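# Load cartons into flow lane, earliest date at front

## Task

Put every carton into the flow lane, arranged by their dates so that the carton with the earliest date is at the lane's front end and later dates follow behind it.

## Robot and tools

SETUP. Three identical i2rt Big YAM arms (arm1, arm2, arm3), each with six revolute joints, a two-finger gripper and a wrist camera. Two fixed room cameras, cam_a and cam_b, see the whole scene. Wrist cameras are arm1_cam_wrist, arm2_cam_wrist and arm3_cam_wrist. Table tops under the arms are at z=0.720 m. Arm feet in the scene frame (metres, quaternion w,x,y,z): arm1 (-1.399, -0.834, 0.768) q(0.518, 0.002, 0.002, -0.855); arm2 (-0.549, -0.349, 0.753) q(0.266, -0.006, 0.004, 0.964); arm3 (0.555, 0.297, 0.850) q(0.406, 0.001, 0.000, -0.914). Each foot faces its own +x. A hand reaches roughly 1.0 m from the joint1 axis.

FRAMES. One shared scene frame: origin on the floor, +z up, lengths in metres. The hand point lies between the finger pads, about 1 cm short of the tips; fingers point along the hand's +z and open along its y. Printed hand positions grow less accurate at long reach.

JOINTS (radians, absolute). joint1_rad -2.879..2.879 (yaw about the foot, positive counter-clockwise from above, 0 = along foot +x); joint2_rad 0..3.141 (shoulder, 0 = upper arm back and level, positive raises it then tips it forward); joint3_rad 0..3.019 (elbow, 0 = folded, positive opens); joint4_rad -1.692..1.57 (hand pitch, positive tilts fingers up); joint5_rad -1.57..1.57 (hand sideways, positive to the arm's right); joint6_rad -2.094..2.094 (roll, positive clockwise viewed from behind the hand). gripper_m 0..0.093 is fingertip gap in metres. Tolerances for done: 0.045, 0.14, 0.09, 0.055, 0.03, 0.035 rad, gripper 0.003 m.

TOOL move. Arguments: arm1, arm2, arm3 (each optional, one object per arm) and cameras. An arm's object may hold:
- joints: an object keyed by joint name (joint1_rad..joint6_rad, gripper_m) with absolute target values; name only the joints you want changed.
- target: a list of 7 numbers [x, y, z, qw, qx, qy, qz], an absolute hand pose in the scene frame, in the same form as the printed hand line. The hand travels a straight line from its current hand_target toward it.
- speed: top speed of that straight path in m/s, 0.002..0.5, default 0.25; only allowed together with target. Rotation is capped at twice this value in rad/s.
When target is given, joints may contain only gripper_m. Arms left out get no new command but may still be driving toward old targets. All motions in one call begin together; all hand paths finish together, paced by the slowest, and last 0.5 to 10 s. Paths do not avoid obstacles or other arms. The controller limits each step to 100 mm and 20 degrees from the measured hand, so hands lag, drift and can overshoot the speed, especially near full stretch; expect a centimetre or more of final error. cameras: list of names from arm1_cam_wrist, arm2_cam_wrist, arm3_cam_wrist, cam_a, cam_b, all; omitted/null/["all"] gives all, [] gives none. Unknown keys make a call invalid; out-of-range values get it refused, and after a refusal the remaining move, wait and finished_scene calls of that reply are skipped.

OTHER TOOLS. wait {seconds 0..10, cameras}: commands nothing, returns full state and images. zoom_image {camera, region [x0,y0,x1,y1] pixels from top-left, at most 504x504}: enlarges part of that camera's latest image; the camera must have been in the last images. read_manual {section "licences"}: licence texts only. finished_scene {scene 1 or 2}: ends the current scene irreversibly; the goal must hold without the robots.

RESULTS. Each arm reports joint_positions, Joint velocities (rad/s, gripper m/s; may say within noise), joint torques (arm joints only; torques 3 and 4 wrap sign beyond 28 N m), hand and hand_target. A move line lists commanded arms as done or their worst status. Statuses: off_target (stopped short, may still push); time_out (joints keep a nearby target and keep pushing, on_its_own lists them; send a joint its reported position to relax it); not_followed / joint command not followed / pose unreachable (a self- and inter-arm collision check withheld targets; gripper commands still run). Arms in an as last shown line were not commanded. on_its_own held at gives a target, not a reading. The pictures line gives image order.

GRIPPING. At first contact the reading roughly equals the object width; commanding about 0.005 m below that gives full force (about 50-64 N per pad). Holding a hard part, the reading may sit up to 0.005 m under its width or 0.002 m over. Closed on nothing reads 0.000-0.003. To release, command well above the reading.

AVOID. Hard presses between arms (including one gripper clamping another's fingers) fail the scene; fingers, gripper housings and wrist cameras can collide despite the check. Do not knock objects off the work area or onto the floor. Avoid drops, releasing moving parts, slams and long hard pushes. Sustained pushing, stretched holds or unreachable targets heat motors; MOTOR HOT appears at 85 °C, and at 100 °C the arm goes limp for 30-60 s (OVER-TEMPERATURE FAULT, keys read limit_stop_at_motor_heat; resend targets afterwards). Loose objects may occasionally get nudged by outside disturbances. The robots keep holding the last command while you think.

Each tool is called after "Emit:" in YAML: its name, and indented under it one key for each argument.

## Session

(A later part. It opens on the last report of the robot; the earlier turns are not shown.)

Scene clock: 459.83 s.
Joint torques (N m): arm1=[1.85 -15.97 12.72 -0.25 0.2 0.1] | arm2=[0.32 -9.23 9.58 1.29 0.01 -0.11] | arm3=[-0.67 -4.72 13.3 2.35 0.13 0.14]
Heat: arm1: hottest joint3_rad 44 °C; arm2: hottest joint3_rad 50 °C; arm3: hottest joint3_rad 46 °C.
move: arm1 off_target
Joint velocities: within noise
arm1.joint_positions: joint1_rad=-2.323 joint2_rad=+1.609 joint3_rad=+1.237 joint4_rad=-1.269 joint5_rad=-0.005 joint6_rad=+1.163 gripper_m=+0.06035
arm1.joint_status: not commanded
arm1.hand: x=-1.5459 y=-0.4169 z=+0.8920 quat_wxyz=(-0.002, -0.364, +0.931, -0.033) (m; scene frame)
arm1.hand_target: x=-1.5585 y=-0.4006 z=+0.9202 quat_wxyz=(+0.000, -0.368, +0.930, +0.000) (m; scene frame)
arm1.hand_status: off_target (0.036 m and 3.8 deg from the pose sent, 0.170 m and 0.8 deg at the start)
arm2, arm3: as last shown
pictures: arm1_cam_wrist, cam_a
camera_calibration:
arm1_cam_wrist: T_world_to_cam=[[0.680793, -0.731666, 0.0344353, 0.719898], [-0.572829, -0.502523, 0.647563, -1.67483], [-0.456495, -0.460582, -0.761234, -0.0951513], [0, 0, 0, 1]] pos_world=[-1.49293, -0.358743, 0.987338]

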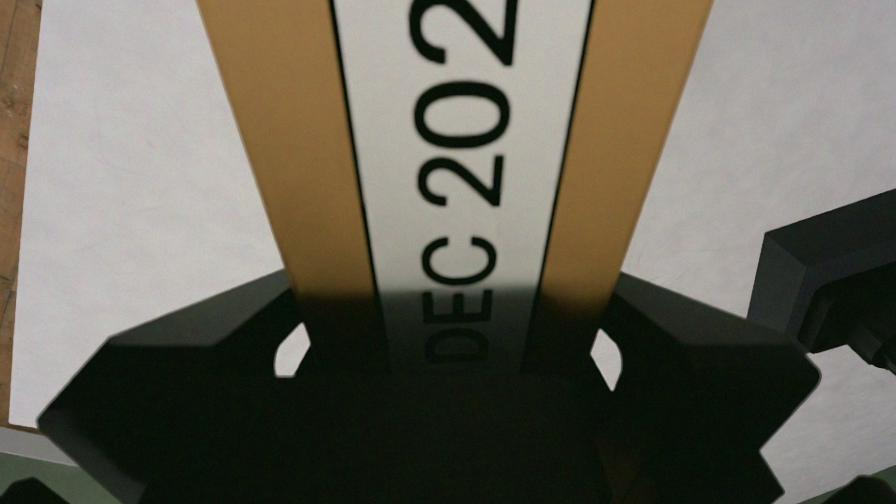

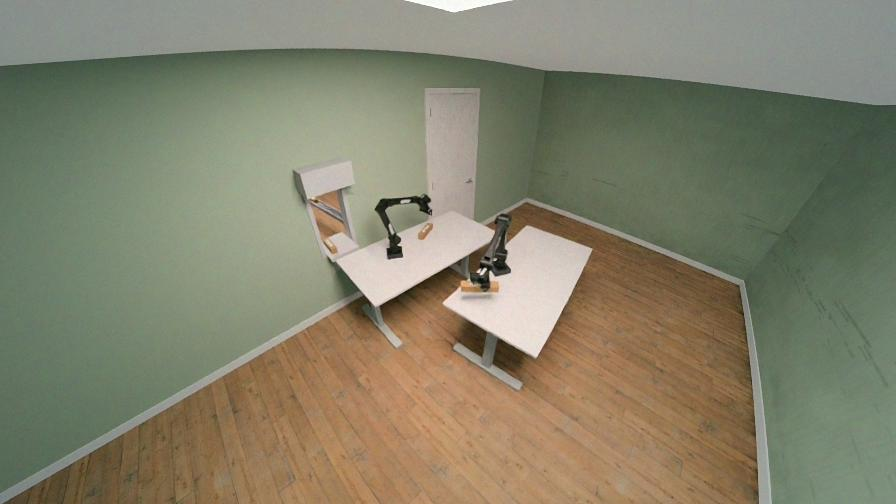

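Emit:
move:
  arm1: {"joints": {"joint1_rad": 2.305, "joint6_rad": -0.562}}
  cameras: ["arm1_cam_wrist", "cam_a"]

Scene clock: 478.37 s.
Joint torques (N m): arm1=[1.2 -18.14 9.14 -0.27 -0.07 -0.05] | arm2=[0.38 -9.17 9.59 1.29 0.01 -0.11] | arm3=[-0.56 -4.66 13.31 2.3 0.13 0.14]
Heat: arm1: hottest joint3_rad 45 °C; arm2: hottest joint3_rad 50 °C; arm3: hottest joint3_rad 46 °C.
move: arm1 done
Joint velocities: within noise
arm1.joint_positions: joint1_rad=+2.299 joint2_rad=+1.627 joint3_rad=+1.285 joint4_rad=-1.271 joint5_rad=-0.003 joint6_rad=-0.555 gripper_m=+0.06024
arm1.joint_status: all done
arm1.hand: x=-0.9526 y=-0.7219 z=+0.9002 quat_wxyz=(+0.018, +0.390, -0.920, -0.007) (m; scene frame)
arm1.hand_target: x=-0.9512 y=-0.7187 z=+0.9197 quat_wxyz=(+0.000, +0.396, -0.918, -0.005) (m; scene frame)
arm1.hand_status: not commanded
arm2, arm3: as last shown
pictures: arm1_cam_wrist, cam_a
camera_calibration:
arm1_cam_wrist: T_world_to_cam=[[0.719942, -0.692107, -0.0516911, 0.235971], [-0.50316, -0.571791, 0.647985, -1.47761], [-0.478032, -0.440503, -0.759897, 0.0341585], [0, 0, 0, 1]] pos_world=[-0.897033, -0.666523, 0.995627]

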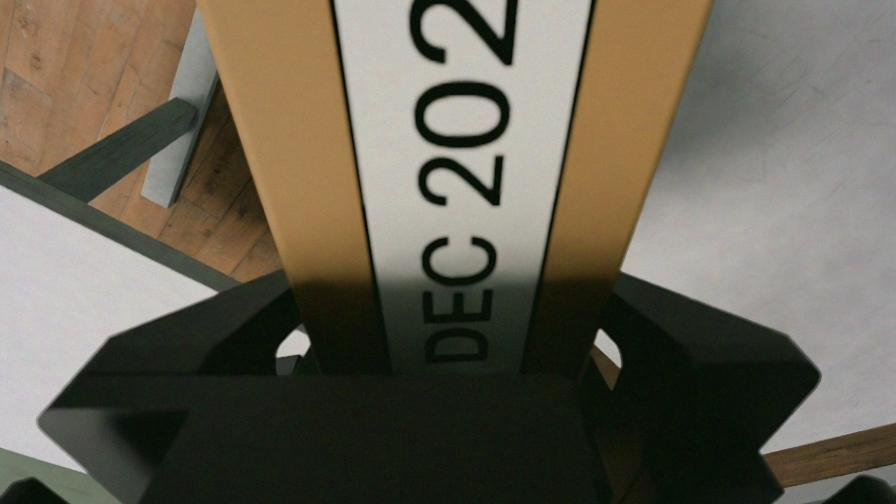

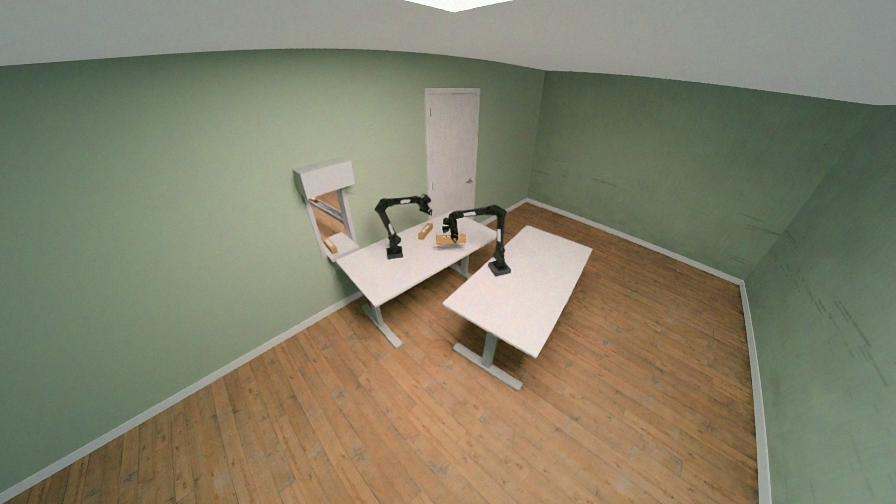

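Emit:
move:
  arm1: {"target": [-0.875, -0.698, 0.745, 0, 0.3969, -0.9179, 0], "speed": 0.15}
  arm2: {"joints": {"joint1_rad": 2.6}}
  cameras: ["arm1_cam_wrist", "cam_a"]

Scene clock: 484.20 s.
Joint torques (N m): arm1=[1.61 -14.97 10.25 1.39 -0.13 -0.03] | arm2=[0.15 -9.23 9.59 1.29 0.01 -0.1] | arm3=[-0.67 -4.66 13.3 2.32 0.15 0.14]
Heat: arm1: hottest joint3_rad 45 °C; arm2: hottest joint3_rad 49 °C; arm3: hottest joint3_rad 46 °C.
move: arm1 off_target; arm2 done
Joint velocities: within noise
arm1.joint_positions: joint1_rad=+2.299 joint2_rad=+1.936 joint3_rad=+1.291 joint4_rad=-0.970 joint5_rad=+0.008 joint6_rad=-0.555 gripper_m=+0.06011
arm1.joint_status: not commanded
arm1.hand: x=-0.8990 y=-0.7096 z=+0.7540 quat_wxyz=(+0.021, +0.390, -0.920, -0.002) (m; scene frame)
arm1.hand_target: x=-0.8766 y=-0.6983 z=+0.7458 quat_wxyz=(+0.000, +0.397, -0.918, +0.000) (m; scene frame)
arm1.hand_status: off_target (0.028 m and 2.5 deg from the pose sent, 0.175 m and 2.4 deg at the start)
arm2.joint_positions: joint1_rad=+2.597 joint2_rad=+1.275 joint3_rad=+1.016 joint4_rad=-0.696 joint5_rad=-0.015 joint6_rad=+0.009 gripper_m=+0.09303
arm2.joint_status: all done
arm2.hand: x=-0.3206 y=-0.7766 z=+0.9740 quat_wxyz=(+0.271, +0.492, +0.813, -0.151) (m; scene frame)
arm2.hand_target: x=-0.3222 y=-0.7707 z=+0.9676 quat_wxyz=(+0.264, +0.489, +0.818, -0.149) (m; scene frame)
arm2.hand_status: not commanded
arm3: as last shown
pictures: arm1_cam_wrist, cam_a
camera_calibration:
arm1_cam_wrist: T_world_to_cam=[[0.720211, -0.692356, -0.0440373, 0.192638], [-0.502961, -0.564809, 0.654233, -1.34843], [-0.477835, -0.449037, -0.75501, -0.0554259], [0, 0, 0, 1]] pos_world=[-0.843433, -0.653121, 0.848825]

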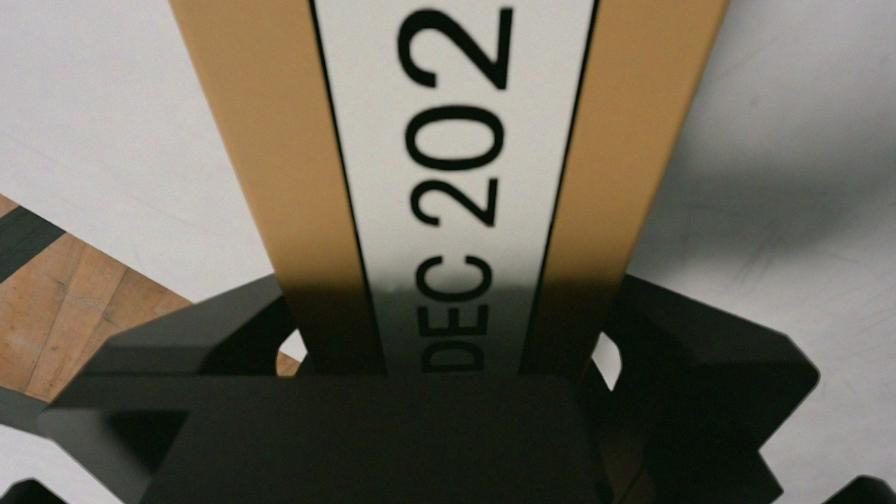

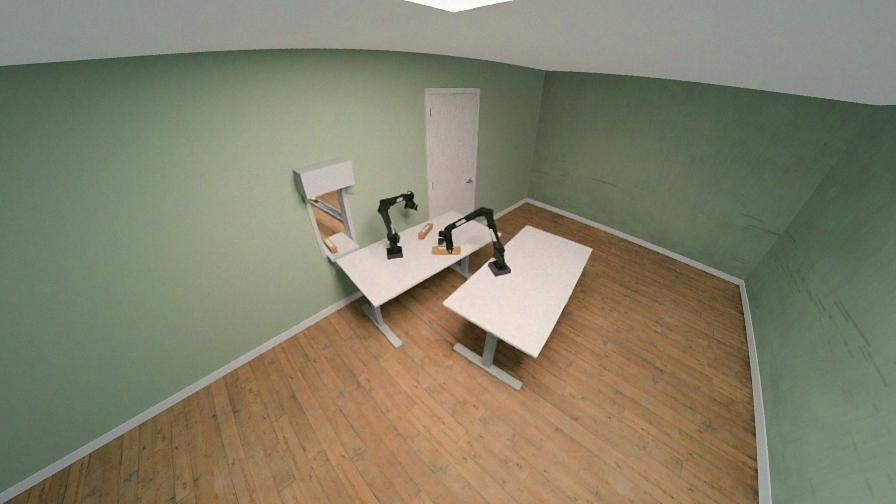

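Emit:
move:
  arm1: {"joints": {"gripper_m": 0.093}}
  cameras: ["arm1_cam_wrist"]

Emit:
move:
  arm1: {"joints": {"joint2_rad": 1.55}}
  cameras: ["arm1_cam_wrist", "cam_a"]

Scene clock: 487.63 s.
Joint torques (N m): arm1=[1.55 -16.62 9.11 0.54 -0.06 -0.03] | arm2=[0.09 -9.23 9.58 1.29 0.01 -0.11] | arm3=[-0.85 -4.78 13.31 2.35 0.14 0.14]
Heat: arm1: hottest joint3_rad 45 °C; arm2: hottest joint3_rad 49 °C; arm3: hottest joint3_rad 46 °C.
move: arm1 done
Joint velocities: arm1=[-0.015 -0.005 0.002 0.002 -0.007 0.081 0.004] | arm2=[within noise] | arm3=[within noise]
arm1.joint_positions: joint1_rad=+2.299 joint2_rad=+1.953 joint3_rad=+1.306 joint4_rad=-0.944 joint5_rad=+0.006 joint6_rad=-0.554 gripper_m=+0.09282
arm1.joint_status: all done
arm1.hand: x=-0.8881 y=-0.7065 z=+0.7502 quat_wxyz=(+0.008, +0.390, -0.921, -0.001) (m; scene frame)
arm1.hand_target: x=-0.8765 y=-0.6983 z=+0.7459 quat_wxyz=(+0.000, +0.397, -0.918, +0.000) (m; scene frame)
arm1.hand_status: not commanded
arm2, arm3: as last shown
pictures: arm1_cam_wrist
camera_calibration:
arm1_cam_wrist: T_world_to_cam=[[0.720779, -0.692428, -0.0319598, 0.178149], [-0.518804, -0.569475, 0.637605, -1.34367], [-0.459696, -0.442991, -0.7697, -0.0203002], [0, 0, 0, 1]] pos_world=[-0.834838, -0.650822, 0.846796]

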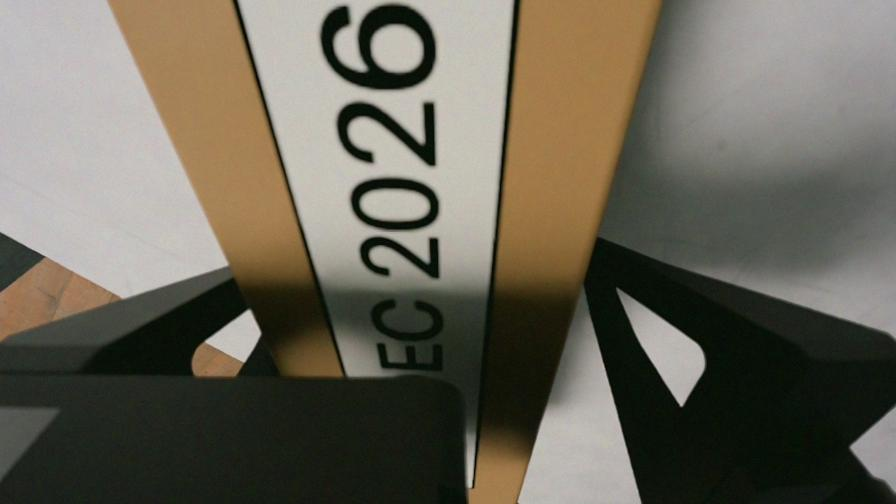

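Scene clock: 489.17 s.
Joint torques (N m): arm1=[1.55 -15.27 10.86 1.1 -0.05 0] | arm2=[0.15 -9.23 9.59 1.29 0.01 -0.11] | arm3=[-0.73 -4.6 13.29 2.33 0.16 0.14]
Heat: arm1: hottest joint3_rad 45 °C; arm2: hottest joint3_rad 49 °C; arm3: hottest joint3_rad 46 °C.
move: arm1 done
Joint velocities: within noise
arm1.joint_positions: joint1_rad=+2.299 joint2_rad=+1.550 joint3_rad=+1.313 joint4_rad=-0.941 joint5_rad=+0.006 joint6_rad=-0.554 gripper_m=+0.09292
arm1.joint_status: all done
arm1.hand: x=-0.8682 y=-0.7025 z=+0.9629 quat_wxyz=(-0.194, +0.382, -0.903, +0.031) (m; scene frame)
arm1.hand_target: x=-0.8603 y=-0.6952 z=+0.9751 quat_wxyz=(-0.210, +0.387, -0.897, +0.032) (m; scene frame)
arm1.hand_status: not commanded
arm2, arm3: as last shown
pictures: arm1_cam_wrist, cam_a
camera_calibration:
arm1_cam_wrist: T_world_to_cam=[[0.689013, -0.701481, 0.182169, -0.0667703], [-0.715241, -0.617562, 0.32718, -1.37203], [-0.11701, -0.355726, -0.927236, 0.664936], [0, 0, 0, 1]] pos_world=[-0.85752, -0.657615, 1.07762]

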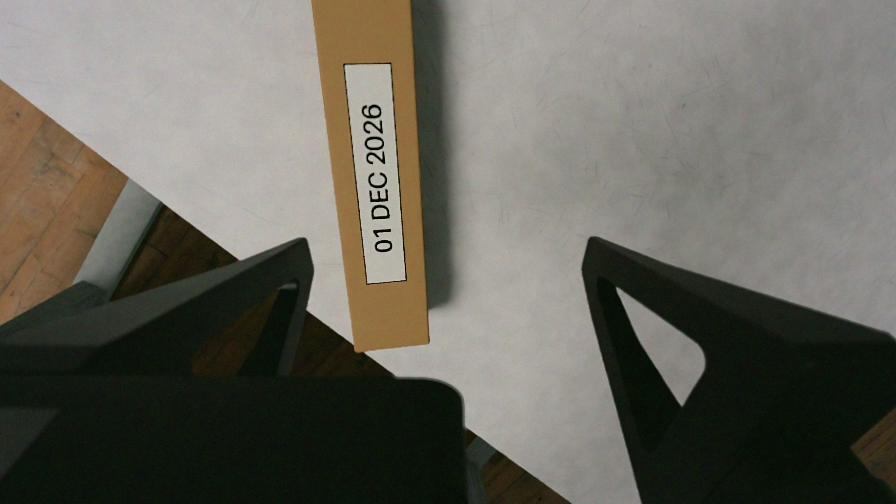

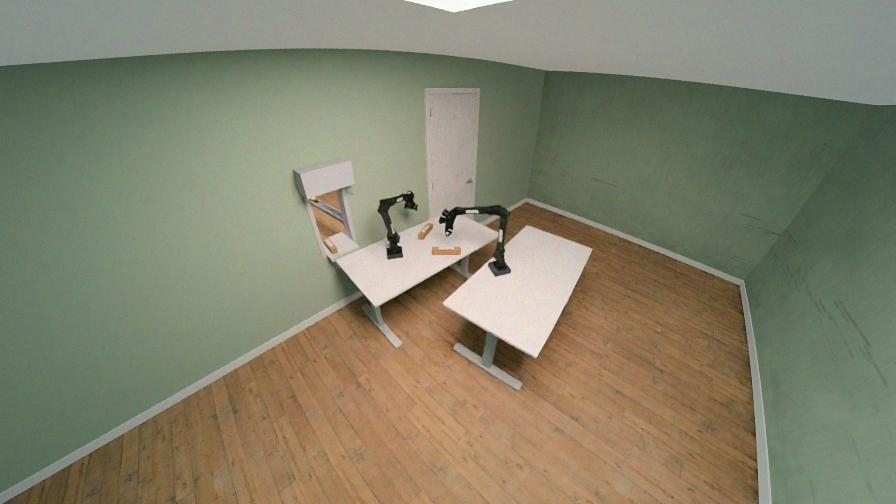

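Emit:
move:
  arm1: {"joints": {"joint1_rad": 0.5, "joint2_rad": 0.6, "joint3_rad": 1.4, "joint4_rad": -1.3, "joint6_rad": 0}}
  cameras: []

Emit:
move:
  arm2: {"joints": {"joint1_rad": 1.339, "joint2_rad": 1.730, "joint3_rad": 1.41, "joint4_rad": -1.225, "joint5_rad": 0, "joint6_rad": 0}}
  cameras: ["arm2_cam_wrist", "cam_a"]

Scene clock: 502.60 s.
Joint torques (N m): arm1=[-0.56 0.79 9.78 1.21 0 0.12] | arm2=[0.15 -9.23 9.57 1.28 0.01 -0.11] | arm3=[-0.91 -4.66 13.29 2.29 0.14 0.15]
Heat: arm1: hottest joint3_rad 46 °C; arm2: hottest joint3_rad 49 °C; arm3: hottest joint3_rad 46 °C.
move: arm1 done
Joint velocities: within noise
arm1.joint_positions: joint1_rad=+0.517 joint2_rad=+0.599 joint3_rad=+1.378 joint4_rad=-1.291 joint5_rad=+0.006 joint6_rad=-0.008 gripper_m=+0.09297
arm1.joint_status: all done
arm1.hand: x=-1.3930 y=-1.0703 z=+1.3143 quat_wxyz=(-0.359, -0.599, -0.623, +0.352) (m; scene frame)
arm1.hand_target: x=-1.3968 y=-1.0665 z=+1.3227 quat_wxyz=(-0.362, -0.605, -0.614, +0.356) (m; scene frame)
arm1.hand_status: not commanded
arm2: as last shown
arm3.joint_positions: joint1_rad=-0.239 joint2_rad=+0.776 joint3_rad=+0.941 joint4_rad=-0.708 joint5_rad=+0.006 joint6_rad=-0.004 gripper_m=+0.09400
arm3.joint_status: not commanded
arm3.hand: x=+0.2335 y=+0.0812 z=+1.2296 quat_wxyz=(-0.142, -0.832, -0.256, +0.470) (m; scene frame)
arm3.hand_target: x=+0.2282 y=+0.0832 z=+1.2361 quat_wxyz=(-0.142, -0.830, -0.247, +0.479) (m; scene frame)
arm3.hand_status: not commanded
pictures: none
No camera images: "cameras" was empty.

Scene clock: 504.33 s.
Joint torques (N m): arm1=[-0.56 1.26 9.77 1.2 0 0.12] | arm2=[-0.21 -14.68 13.23 -0.13 -0.11 -0.1] | arm3=[-0.73 -4.54 13.27 2.32 0.13 0.14]
Heat: arm1: hottest joint3_rad 46 °C; arm2: hottest joint3_rad 49 °C; arm3: hottest joint3_rad 46 °C.
move: arm2 done
Joint velocities: within noise
arm1, arm3: as last shown
arm2.joint_positions: joint1_rad=+1.343 joint2_rad=+1.729 joint3_rad=+1.362 joint4_rad=-1.217 joint5_rad=+0.002 joint6_rad=+0.009 gripper_m=+0.09304
arm2.joint_status: all done
arm2.hand: x=-0.8985 y=-0.7085 z=+0.8648 quat_wxyz=(+0.004, +0.922, +0.387, +0.008) (m; scene frame)
arm2.hand_target: x=-0.9111 y=-0.7186 z=+0.8817 quat_wxyz=(+0.012, +0.921, +0.389, -0.010) (m; scene frame)
arm2.hand_status: not commanded
pictures: arm2_cam_wrist, cam_a
camera_calibration:
arm2_cam_wrist: T_world_to_cam=[[-0.717374, 0.696688, 0.0000376333, -0.152914], [0.57013, 0.587027, 0.574761, 0.439188], [0.400407, 0.41234, -0.818321, 1.48253], [0, 0, 0, 1]] pos_world=[-0.953708, -0.762589, 0.960765]

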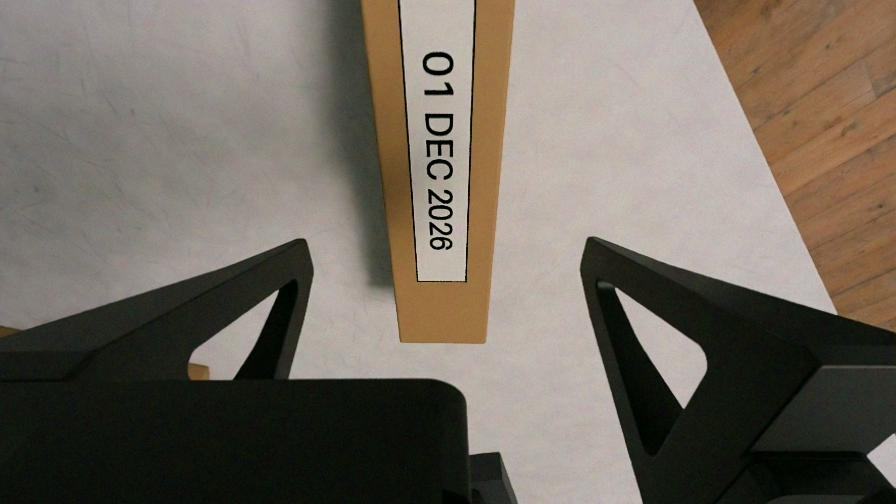

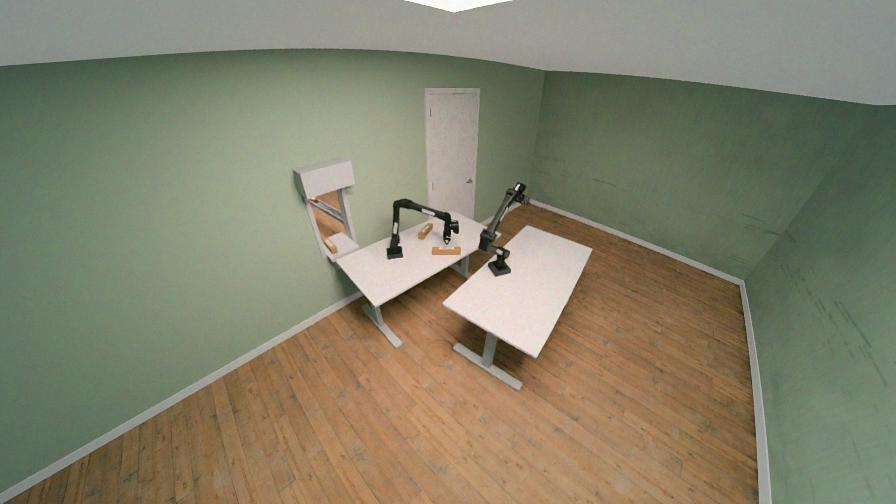

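Emit:
move:
  cameras: ["arm2_cam_wrist"]

Scene clock: 516.90 s.
Joint torques (N m): arm1=[-0.56 1.2 9.74 1.21 0 0.12] | arm2=[-0.26 -14.68 13.23 -0.09 -0.11 -0.1] | arm3=[-0.73 -4.54 13.3 2.32 0.15 0.13]
Heat: arm1: hottest joint3_rad 46 °C; arm2: hottest joint3_rad 50 °C; arm3: hottest joint3_rad 46 °C.
Joint velocities: within noise
arm1.joint_positions: joint1_rad=+0.517 joint2_rad=+0.599 joint3_rad=+1.378 joint4_rad=-1.291 joint5_rad=+0.006 joint6_rad=-0.008 gripper_m=+0.09297
arm1.joint_status: not commanded
arm1.hand: x=-1.3930 y=-1.0703 z=+1.3143 quat_wxyz=(-0.359, -0.599, -0.623, +0.352) (m; scene frame)
arm1.hand_target: x=-1.3968 y=-1.0665 z=+1.3227 quat_wxyz=(-0.362, -0.605, -0.614, +0.356) (m; scene frame)
arm1.hand_status: not commanded
arm2.joint_positions: joint1_rad=+1.343 joint2_rad=+1.729 joint3_rad=+1.362 joint4_rad=-1.217 joint5_rad=+0.002 joint6_rad=+0.009 gripper_m=+0.09304
arm2.joint_status: all done
arm2.hand: x=-0.8985 y=-0.7085 z=+0.8648 quat_wxyz=(+0.004, +0.922, +0.387, +0.008) (m; scene frame)
arm2.hand_target: x=-0.9111 y=-0.7186 z=+0.8817 quat_wxyz=(+0.012, +0.921, +0.389, -0.010) (m; scene frame)
arm2.hand_status: not commanded
arm3.joint_positions: joint1_rad=-0.239 joint2_rad=+0.776 joint3_rad=+0.941 joint4_rad=-0.708 joint5_rad=+0.006 joint6_rad=-0.004 gripper_m=+0.09400
arm3.joint_status: not commanded
arm3.hand: x=+0.2335 y=+0.0812 z=+1.2296 quat_wxyz=(-0.142, -0.832, -0.256, +0.470) (m; scene frame)
arm3.hand_target: x=+0.2282 y=+0.0832 z=+1.2361 quat_wxyz=(-0.142, -0.830, -0.247, +0.479) (m; scene frame)
arm3.hand_status: not commanded
pictures: arm2_cam_wrist
camera_calibration:
arm2_cam_wrist: T_world_to_cam=[[-0.717334, 0.696729, 0.0000744124, -0.15295], [0.57004, 0.586837, 0.575045, 0.438682], [0.400607, 0.412542, -0.818122, 1.48256], [0, 0, 0, 1]] pos_world=[-0.953707, -0.762489, 0.960665]

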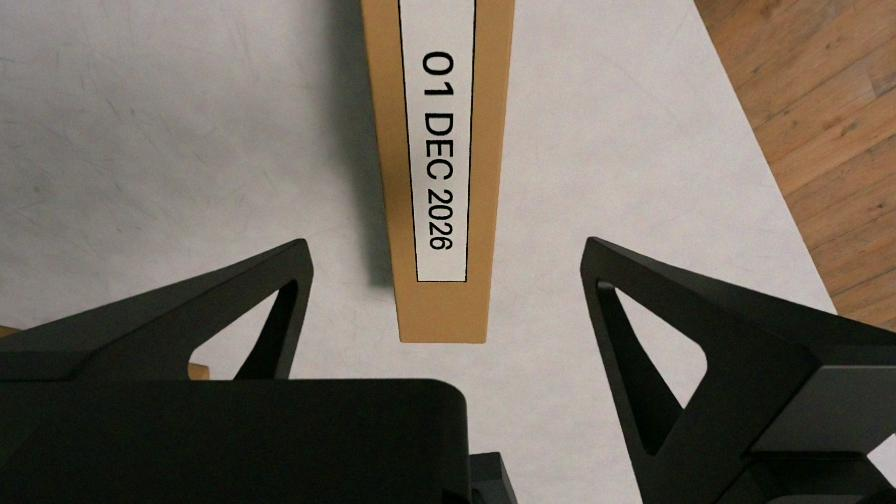

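Emit:
move:
  arm2: {"target": [-0.908, -0.717, 0.752, 0, 0.9239, 0.3827, 0], "speed": 0.2}
  cameras: ["arm2_cam_wrist"]

Scene clock: 528.03 s.
Joint torques (N m): arm1=[-0.62 1.26 9.76 1.22 0 0.12] | arm2=[-0.03 -15.33 8.09 0.76 0.06 0.08] | arm3=[-0.79 -4.78 13.29 2.32 0.15 0.15]
Heat: arm1: hottest joint3_rad 46 °C; arm2: hottest joint3_rad 50 °C; arm3: hottest joint3_rad 46 °C.
move: arm2 done
Joint velocities: within noise
arm1, arm3: as last shown
arm2.joint_positions: joint1_rad=+1.343 joint2_rad=+1.880 joint3_rad=+1.266 joint4_rad=-0.954 joint5_rad=+0.013 joint6_rad=+0.009 gripper_m=+0.09304
arm2.joint_status: not commanded
arm2.hand: x=-0.9079 y=-0.7178 z=+0.7589 quat_wxyz=(+0.002, +0.922, +0.387, -0.002) (m; scene frame)
arm2.hand_target: x=-0.9079 y=-0.7169 z=+0.7520 quat_wxyz=(+0.000, +0.924, +0.383, +0.000) (m; scene frame)
arm2.hand_status: done (0.007 m and 0.6 deg from the pose sent, 0.113 m and 1.1 deg at the start)
pictures: arm2_cam_wrist
camera_calibration:
arm2_cam_wrist: T_world_to_cam=[[-0.717071, 0.696913, 0.0110219, -0.161108], [0.581299, 0.589238, 0.56115, 0.532857], [0.384578, 0.408791, -0.827641, 1.3936], [0, 0, 0, 1]] pos_world=[-0.961224, -0.771393, 0.856163]

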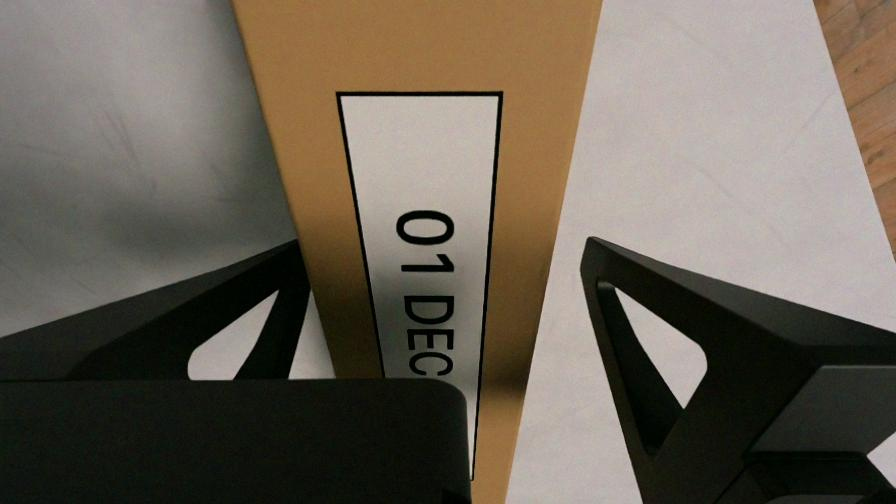

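Emit:
move:
  arm2: {"joints": {"gripper_m": 0.053}}
  cameras: []

Emit:
move:
  arm2: {"joints": {"joint2_rad": 1.55}}
  cameras: ["arm2_cam_wrist"]

Scene clock: 533.50 s.
Joint torques (N m): arm1=[-0.5 1.26 9.78 1.2 0 0.13] | arm2=[-0.03 -14.92 8.08 0.75 0.07 0.06] | arm3=[-0.79 -4.66 13.33 2.3 0.13 0.14]
Heat: arm1: hottest joint3_rad 46 °C; arm2: hottest joint3_rad 50 °C; arm3: hottest joint3_rad 46 °C.
move: arm2 off_target
Joint velocities: within noise
arm1, arm3: as last shown
arm2.joint_positions: joint1_rad=+1.343 joint2_rad=+1.880 joint3_rad=+1.266 joint4_rad=-0.954 joint5_rad=+0.012 joint6_rad=+0.010 gripper_m=+0.06083
arm2.joint_status: gripper_m off_target (ended at +0.06085, target +0.05300)
arm2.hand: x=-0.9079 y=-0.7179 z=+0.7589 quat_wxyz=(+0.002, +0.922, +0.387, -0.002) (m; scene frame)
arm2.hand_target: x=-0.9079 y=-0.7169 z=+0.7520 quat_wxyz=(+0.000, +0.924, +0.383, +0.000) (m; scene frame)
arm2.hand_status: not commanded
pictures: none
No camera images: "cameras" was empty.

Scene clock: 534.93 s.
Joint torques (N m): arm1=[-0.56 1.2 9.76 1.22 0 0.12] | arm2=[0.03 -13.27 11.19 1.29 0.05 0.06] | arm3=[-0.91 -4.72 13.27 2.33 0.12 0.15]
Heat: arm1: hottest joint3_rad 46 °C; arm2: hottest joint3_rad 50 °C; arm3: hottest joint3_rad 46 °C.
move: arm2 done
Joint velocities: within noise
arm1, arm3: as last shown
arm2.joint_positions: joint1_rad=+1.343 joint2_rad=+1.553 joint3_rad=+1.252 joint4_rad=-0.952 joint5_rad=+0.013 joint6_rad=+0.010 gripper_m=+0.06083
arm2.joint_status: all done
arm2.hand: x=-0.9161 y=-0.7229 z=+0.9174 quat_wxyz=(+0.064, +0.911, +0.380, -0.146) (m; scene frame)
arm2.hand_target: x=-0.9206 y=-0.7264 z=+0.9246 quat_wxyz=(+0.068, +0.911, +0.375, -0.156) (m; scene frame)
arm2.hand_status: not commanded
pictures: arm2_cam_wrist
camera_calibration:
arm2_cam_wrist: T_world_to_cam=[[-0.710933, 0.703213, 0.0081257, -0.15235], [0.677082, 0.681302, 0.278186, 0.865661], [0.190088, 0.203274, -0.960493, 1.32508], [0, 0, 0, 1]] pos_world=[-0.946316, -0.751996, 1.03315]

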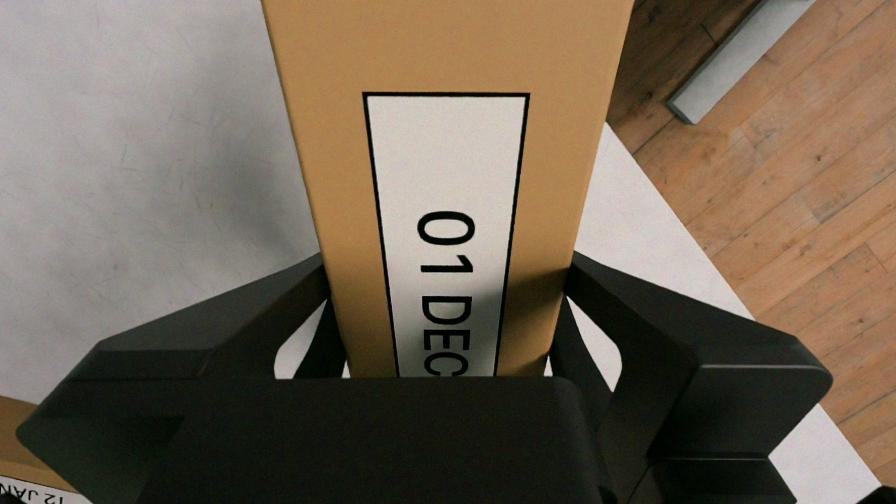

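Emit:
move:
  arm2: {"joints": {"joint1_rad": -1.992, "joint2_rad": 1.673, "joint3_rad": 1.467, "joint4_rad": -1.34, "joint5_rad": 0.0, "joint6_rad": 0.611}}
  cameras: ["arm2_cam_wrist", "cam_a"]

Scene clock: 553.53 s.
Joint torques (N m): arm1=[-0.56 1.2 9.77 1.2 0.01 0.12] | arm2=[0.26 -16.44 11.97 -0.21 -0.06 0.08] | arm3=[-0.62 -4.54 13.35 2.32 0.16 0.14]
Heat: arm1: hottest joint3_rad 45 °C; arm2: hottest joint3_rad 52 °C; arm3: hottest joint3_rad 46 °C.
move: arm2 done
Joint velocities: within noise
arm1, arm3: as last shown
arm2.joint_positions: joint1_rad=-1.999 joint2_rad=+1.693 joint3_rad=+1.438 joint4_rad=-1.330 joint5_rad=+0.002 joint6_rad=+0.601 gripper_m=+0.06085
arm2.joint_status: all done
arm2.hand: x=-0.1365 y=-0.0634 z=+0.9097 quat_wxyz=(+0.000, +0.001, -1.000, +0.011) (m; scene frame)
arm2.hand_target: x=-0.1337 y=-0.0563 z=+0.9300 quat_wxyz=(-0.015, +0.000, -1.000, -0.001) (m; scene frame)
arm2.hand_status: not commanded
pictures: arm2_cam_wrist, cam_a
camera_calibration:
arm2_cam_wrist: T_world_to_cam=[[0.00644203, -0.999394, 0.0342124, -0.0955405], [-0.824385, 0.0140571, 0.565856, -0.61836], [-0.565993, -0.0318494, -0.823794, 0.793046], [0, 0, 0, 1]] pos_world=[-0.0602924, -0.0615322, 1.00648]

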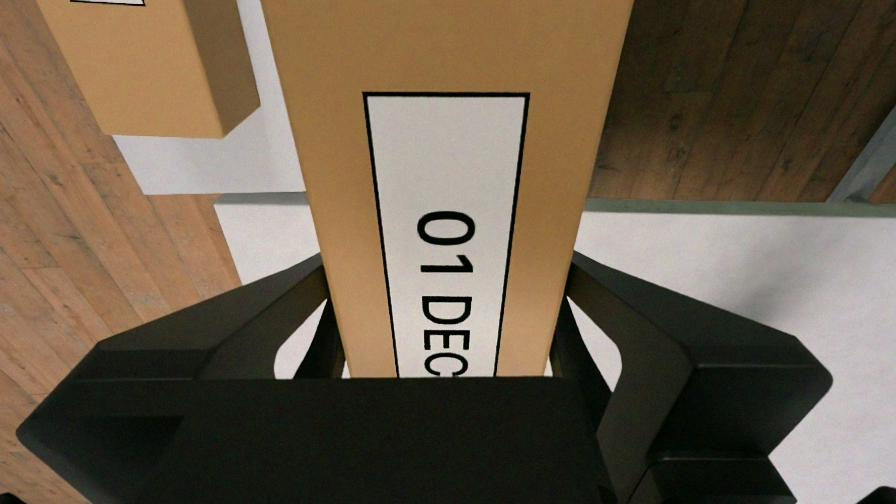

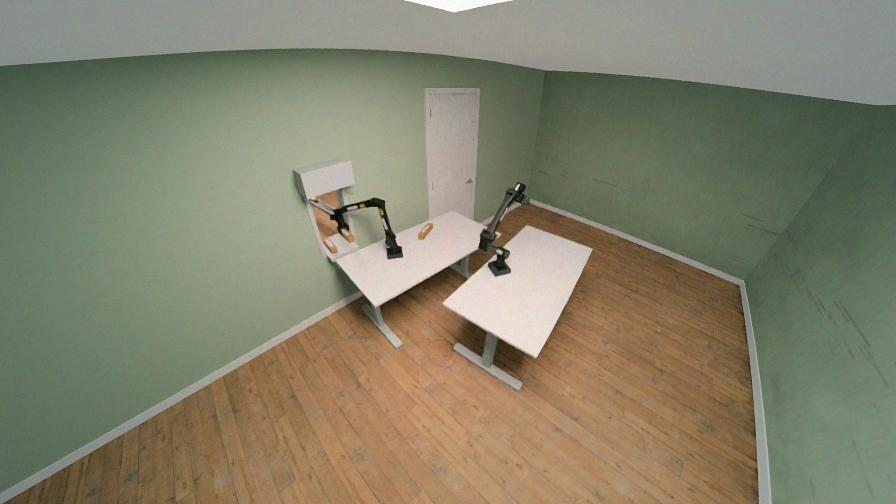

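Emit:
move:
  arm2: {"target": [0.008, -0.058, 0.80, 0, 0, 1, 0], "speed": 0.25}
  cameras: []

Emit:
move:
  arm2: {"target": [0.008, -0.058, 0.762, 0, 0, 1, 0], "speed": 0.1}
  cameras: ["arm2_cam_wrist", "arm3_cam_wrist"]

Scene clock: 559.33 s.
Joint torques (N m): arm1=[-0.56 1.26 9.76 1.2 0 0.12] | arm2=[-0.73 -18.43 14.28 -0.13 -0.1 -0.12] | arm3=[-0.62 -4.78 13.33 2.33 0.14 0.15]
Heat: arm1: hottest joint3_rad 45 °C; arm2: hottest joint3_rad 53 °C; arm3: hottest joint3_rad 47 °C.
move: arm2 off_target
Joint velocities: within noise
arm1, arm3: as last shown
arm2.joint_positions: joint1_rad=-2.117 joint2_rad=+2.079 joint3_rad=+1.672 joint4_rad=-1.209 joint5_rad=-0.012 joint6_rad=+0.489 gripper_m=+0.06085
arm2.joint_status: not commanded
arm2.hand: x=-0.0144 y=-0.0654 z=+0.7861 quat_wxyz=(+0.018, -0.002, -1.000, +0.011) (m; scene frame)
arm2.hand_target: x=+0.0068 y=-0.0586 z=+0.8006 quat_wxyz=(-0.001, +0.000, -1.000, +0.000) (m; scene frame)
arm2.hand_status: off_target (0.027 m and 2.5 deg from the pose sent, 0.181 m and 1.2 deg at the start)
pictures: none
No camera images: "cameras" was empty.

Scene clock: 560.40 s.
Joint torques (N m): arm1=[-0.62 1.26 9.74 1.2 0 0.12] | arm2=[-0.62 -16.09 11.29 1.18 -0.05 -0.08] | arm3=[-0.62 -4.54 13.35 2.4 0.14 0.13]
Heat: arm1: hottest joint3_rad 45 °C; arm2: hottest joint3_rad 53 °C; arm3: hottest joint3_rad 47 °C.
move: arm2 off_target
Joint velocities: within noise
arm1, arm3: as last shown
arm2.joint_positions: joint1_rad=-2.117 joint2_rad=+2.088 joint3_rad=+1.672 joint4_rad=-1.159 joint5_rad=-0.013 joint6_rad=+0.486 gripper_m=+0.06085
arm2.joint_status: not commanded
arm2.hand: x=-0.0043 y=-0.0598 z=+0.7807 quat_wxyz=(+0.000, +0.000, -1.000, +0.001) (m; scene frame)
arm2.hand_target: x=+0.0070 y=-0.0584 z=+0.7623 quat_wxyz=(+0.000, +0.000, -1.000, +0.000) (m; scene frame)
arm2.hand_status: off_target (0.022 m and 0.1 deg from the pose sent, 0.034 m and 2.5 deg at the start)
pictures: arm2_cam_wrist, arm3_cam_wrist
camera_calibration:
arm2_cam_wrist: T_world_to_cam=[[0.00375775, -0.999883, 0.0148555, -0.0734143], [-0.824715, 0.00530265, 0.565523, -0.436745], [-0.565535, -0.0143766, -0.824599, 0.763386], [0, 0, 0, 1]] pos_world=[0.0718067, -0.0601149, 0.877567]
arm3_cam_wrist: T_world_to_cam=[[-0.555135, 0.831708, -0.00931821, 0.0744519], [0.771628, 0.510787, -0.379061, 0.246281], [-0.310509, -0.21762, -0.925325, 1.35087], [0, 0, 0, 1]] pos_world=[0.270751, 0.106258, 1.34404]

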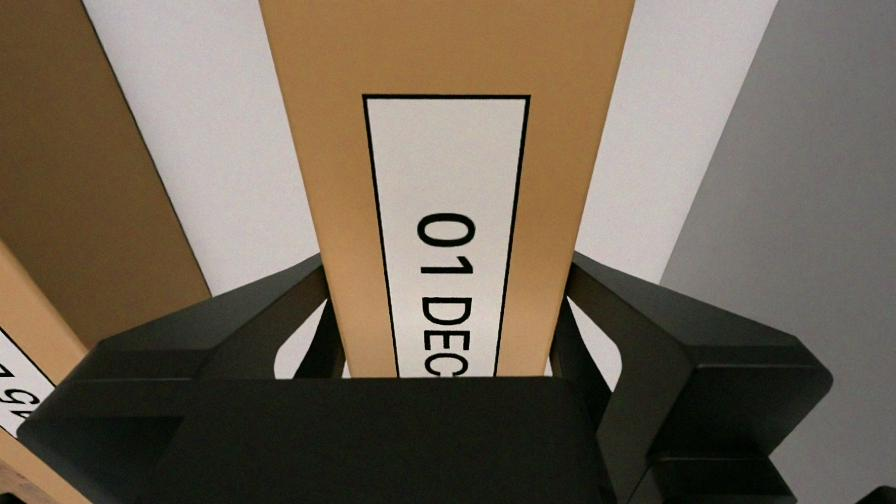

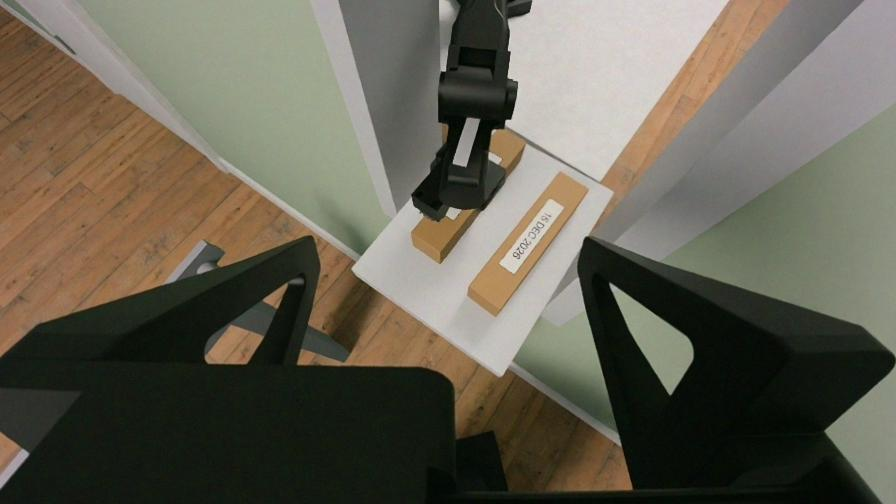

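Emit:
move:
  arm2: {"joints": {"gripper_m": 0.093}}
  cameras: []

Emit:
move:
  arm2: {"joints": {"joint2_rad": 1.72}}
  cameras: ["arm2_cam_wrist", "arm3_cam_wrist"]

Scene clock: 568.73 s.
Joint torques (N m): arm1=[-0.56 1.38 9.77 1.21 0.01 0.13] | arm2=[-0.67 -18.78 11.1 0.65 -0.04 -0.09] | arm3=[-0.79 -4.54 13.3 2.28 0.12 0.13]
Heat: arm1: hottest joint3_rad 45 °C; arm2: hottest joint3_rad 52 °C; arm3: hottest joint3_rad 47 °C.
move: arm2 done
Joint velocities: within noise
arm1, arm3: as last shown
arm2.joint_positions: joint1_rad=-2.117 joint2_rad=+2.115 joint3_rad=+1.672 joint4_rad=-1.147 joint5_rad=-0.013 joint6_rad=+0.485 gripper_m=+0.09292
arm2.joint_status: all done
arm2.hand: x=-0.0044 y=-0.0601 z=+0.7645 quat_wxyz=(+0.007, +0.000, -1.000, +0.005) (m; scene frame)
arm2.hand_target: x=+0.0069 y=-0.0585 z=+0.7622 quat_wxyz=(+0.000, +0.000, -1.000, +0.000) (m; scene frame)
arm2.hand_status: not commanded
pictures: none
No camera images: "cameras" was empty.

Scene clock: 570.27 s.
Joint torques (N m): arm1=[-0.56 1.32 9.77 1.21 0.01 0.12] | arm2=[-0.67 -15.5 12.31 1.37 -0.05 -0.1] | arm3=[-0.56 -4.66 13.3 2.3 0.13 0.13]
Heat: arm1: hottest joint3_rad 45 °C; arm2: hottest joint3_rad 53 °C; arm3: hottest joint3_rad 47 °C.
move: arm2 done
Joint velocities: within noise
arm1.joint_positions: joint1_rad=+0.517 joint2_rad=+0.599 joint3_rad=+1.378 joint4_rad=-1.291 joint5_rad=+0.006 joint6_rad=-0.008 gripper_m=+0.09297
arm1.joint_status: not commanded
arm1.hand: x=-1.3930 y=-1.0703 z=+1.3143 quat_wxyz=(-0.359, -0.599, -0.623, +0.352) (m; scene frame)
arm1.hand_target: x=-1.3968 y=-1.0665 z=+1.3227 quat_wxyz=(-0.362, -0.605, -0.614, +0.356) (m; scene frame)
arm1.hand_status: not commanded
arm2.joint_positions: joint1_rad=-2.117 joint2_rad=+1.713 joint3_rad=+1.679 joint4_rad=-1.145 joint5_rad=-0.013 joint6_rad=+0.485 gripper_m=+0.09294
arm2.joint_status: all done
arm2.hand: x=-0.0047 y=-0.0563 z=+1.0102 quat_wxyz=(-0.174, +0.002, -0.981, -0.091) (m; scene frame)
arm2.hand_target: x=+0.0032 y=-0.0562 z=+1.0162 quat_wxyz=(-0.183, +0.003, -0.979, -0.095) (m; scene frame)
arm2.hand_status: not commanded
arm3.joint_positions: joint1_rad=-0.239 joint2_rad=+0.776 joint3_rad=+0.941 joint4_rad=-0.708 joint5_rad=+0.006 joint6_rad=-0.004 gripper_m=+0.09400
arm3.joint_status: not commanded
arm3.hand: x=+0.2335 y=+0.0812 z=+1.2296 quat_wxyz=(-0.142, -0.832, -0.256, +0.470) (m; scene frame)
arm3.hand_target: x=+0.2282 y=+0.0832 z=+1.2361 quat_wxyz=(-0.142, -0.830, -0.247, +0.479) (m; scene frame)
arm3.hand_status: not commanded
pictures: arm2_cam_wrist, arm3_cam_wrist
camera_calibration:
arm2_cam_wrist: T_world_to_cam=[[0.0363202, -0.98588, -0.163465, 0.107875], [-0.967533, -0.0756302, 0.241162, -0.244423], [-0.25012, 0.149398, -0.956619, 1.09646], [0, 0, 0, 1]] pos_world=[0.0338395, -0.0759431, 1.12547]
arm3_cam_wrist: T_world_to_cam=[[-0.555135, 0.831708, -0.00931821, 0.0744519], [0.771628, 0.510787, -0.379061, 0.246281], [-0.310509, -0.21762, -0.925325, 1.35087], [0, 0, 0, 1]] pos_world=[0.270751, 0.106258, 1.34404]

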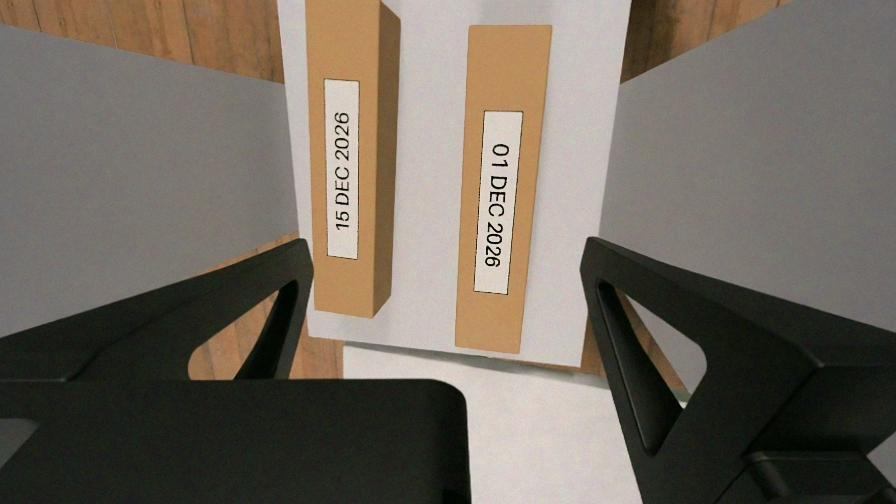

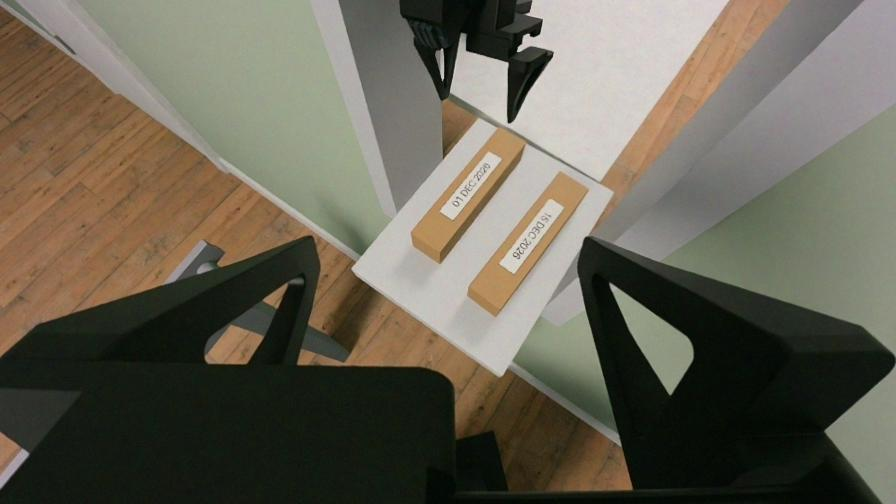

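Emit:
move:
  arm2: {"joints": {"joint1_rad": 2.263, "joint2_rad": 1.644, "joint3_rad": 1.32, "joint4_rad": -1.222, "joint5_rad": 0.0, "joint6_rad": -0.405}}
  arm3: {"joints": {"joint1_rad": -0.019, "joint2_rad": 1.702, "joint3_rad": 1.32, "joint4_rad": -1.164, "joint5_rad": 0.0, "joint6_rad": 0.817}}
  cameras: ["arm2_cam_wrist", "arm3_cam_wrist"]

Scene clock: 603.50 s.
Joint torques (N m): arm1=[-0.56 1.26 9.74 1.21 0.01 0.13] | arm2=[-0.15 -14.1 8.4 0.02 -0.03 -0.11] | arm3=[0.97 -19.6 12.75 0.06 0.04 0.15]
Heat: arm1: hottest joint3_rad 45 °C; arm2: hottest joint3_rad 56 °C; arm3: hottest joint3_rad 47 °C.
move: arm2 done; arm3 done
Joint velocities: within noise
arm1: as last shown
arm2.joint_positions: joint1_rad=+2.264 joint2_rad=+1.648 joint3_rad=+1.337 joint4_rad=-1.214 joint5_rad=-0.001 joint6_rad=-0.395 gripper_m=+0.09305
arm2.joint_status: all done
arm2.hand: x=-0.4749 y=-0.8354 z=+0.8999 quat_wxyz=(+0.022, +0.489, +0.872, -0.021) (m; scene frame)
arm2.hand_target: x=-0.4766 y=-0.8273 z=+0.8953 quat_wxyz=(+0.015, +0.485, +0.874, -0.013) (m; scene frame)
arm2.hand_status: not commanded
arm3.joint_positions: joint1_rad=-0.026 joint2_rad=+1.703 joint3_rad=+1.289 joint4_rad=-1.156 joint5_rad=+0.002 joint6_rad=+0.809 gripper_m=+0.09400
arm3.joint_status: all done
arm3.hand: x=+0.2166 y=-0.0562 z=+0.9469 quat_wxyz=(+0.000, -1.000, -0.001, +0.000) (m; scene frame)
arm3.hand_target: x=+0.2126 y=-0.0663 z=+0.9580 quat_wxyz=(-0.009, -1.000, +0.000, +0.007) (m; scene frame)
arm3.hand_status: not commanded
pictures: arm2_cam_wrist, arm3_cam_wrist
camera_calibration:
arm2_cam_wrist: T_world_to_cam=[[-0.851048, -0.524324, 0.0283083, -0.86956], [-0.436611, 0.736568, 0.516564, -0.0488535], [-0.291698, 0.427261, -0.85578, 1.11138], [0, 0, 0, 1]] pos_world=[-0.437181, -0.894796, 1.00095]
arm3_cam_wrist: T_world_to_cam=[[0.0146214, 0.999891, -0.00200985, 0.0558014], [0.802997, -0.0105444, 0.59589, -0.736929], [0.595804, -0.0103266, -0.803064, 0.753847], [0, 0, 0, 1]] pos_world=[0.14179, -0.055781, 1.04463]

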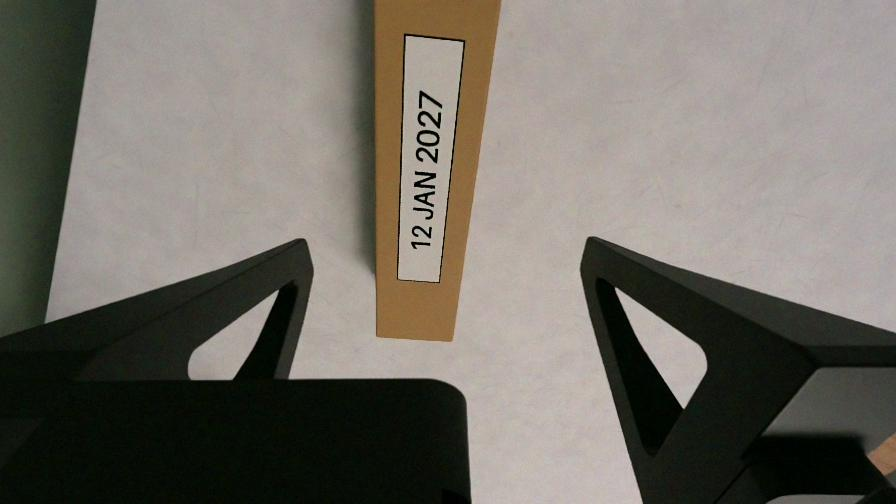

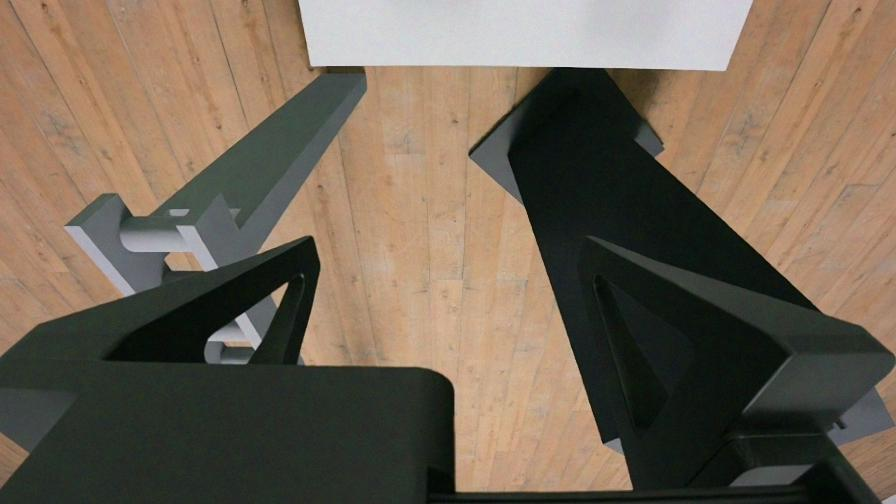

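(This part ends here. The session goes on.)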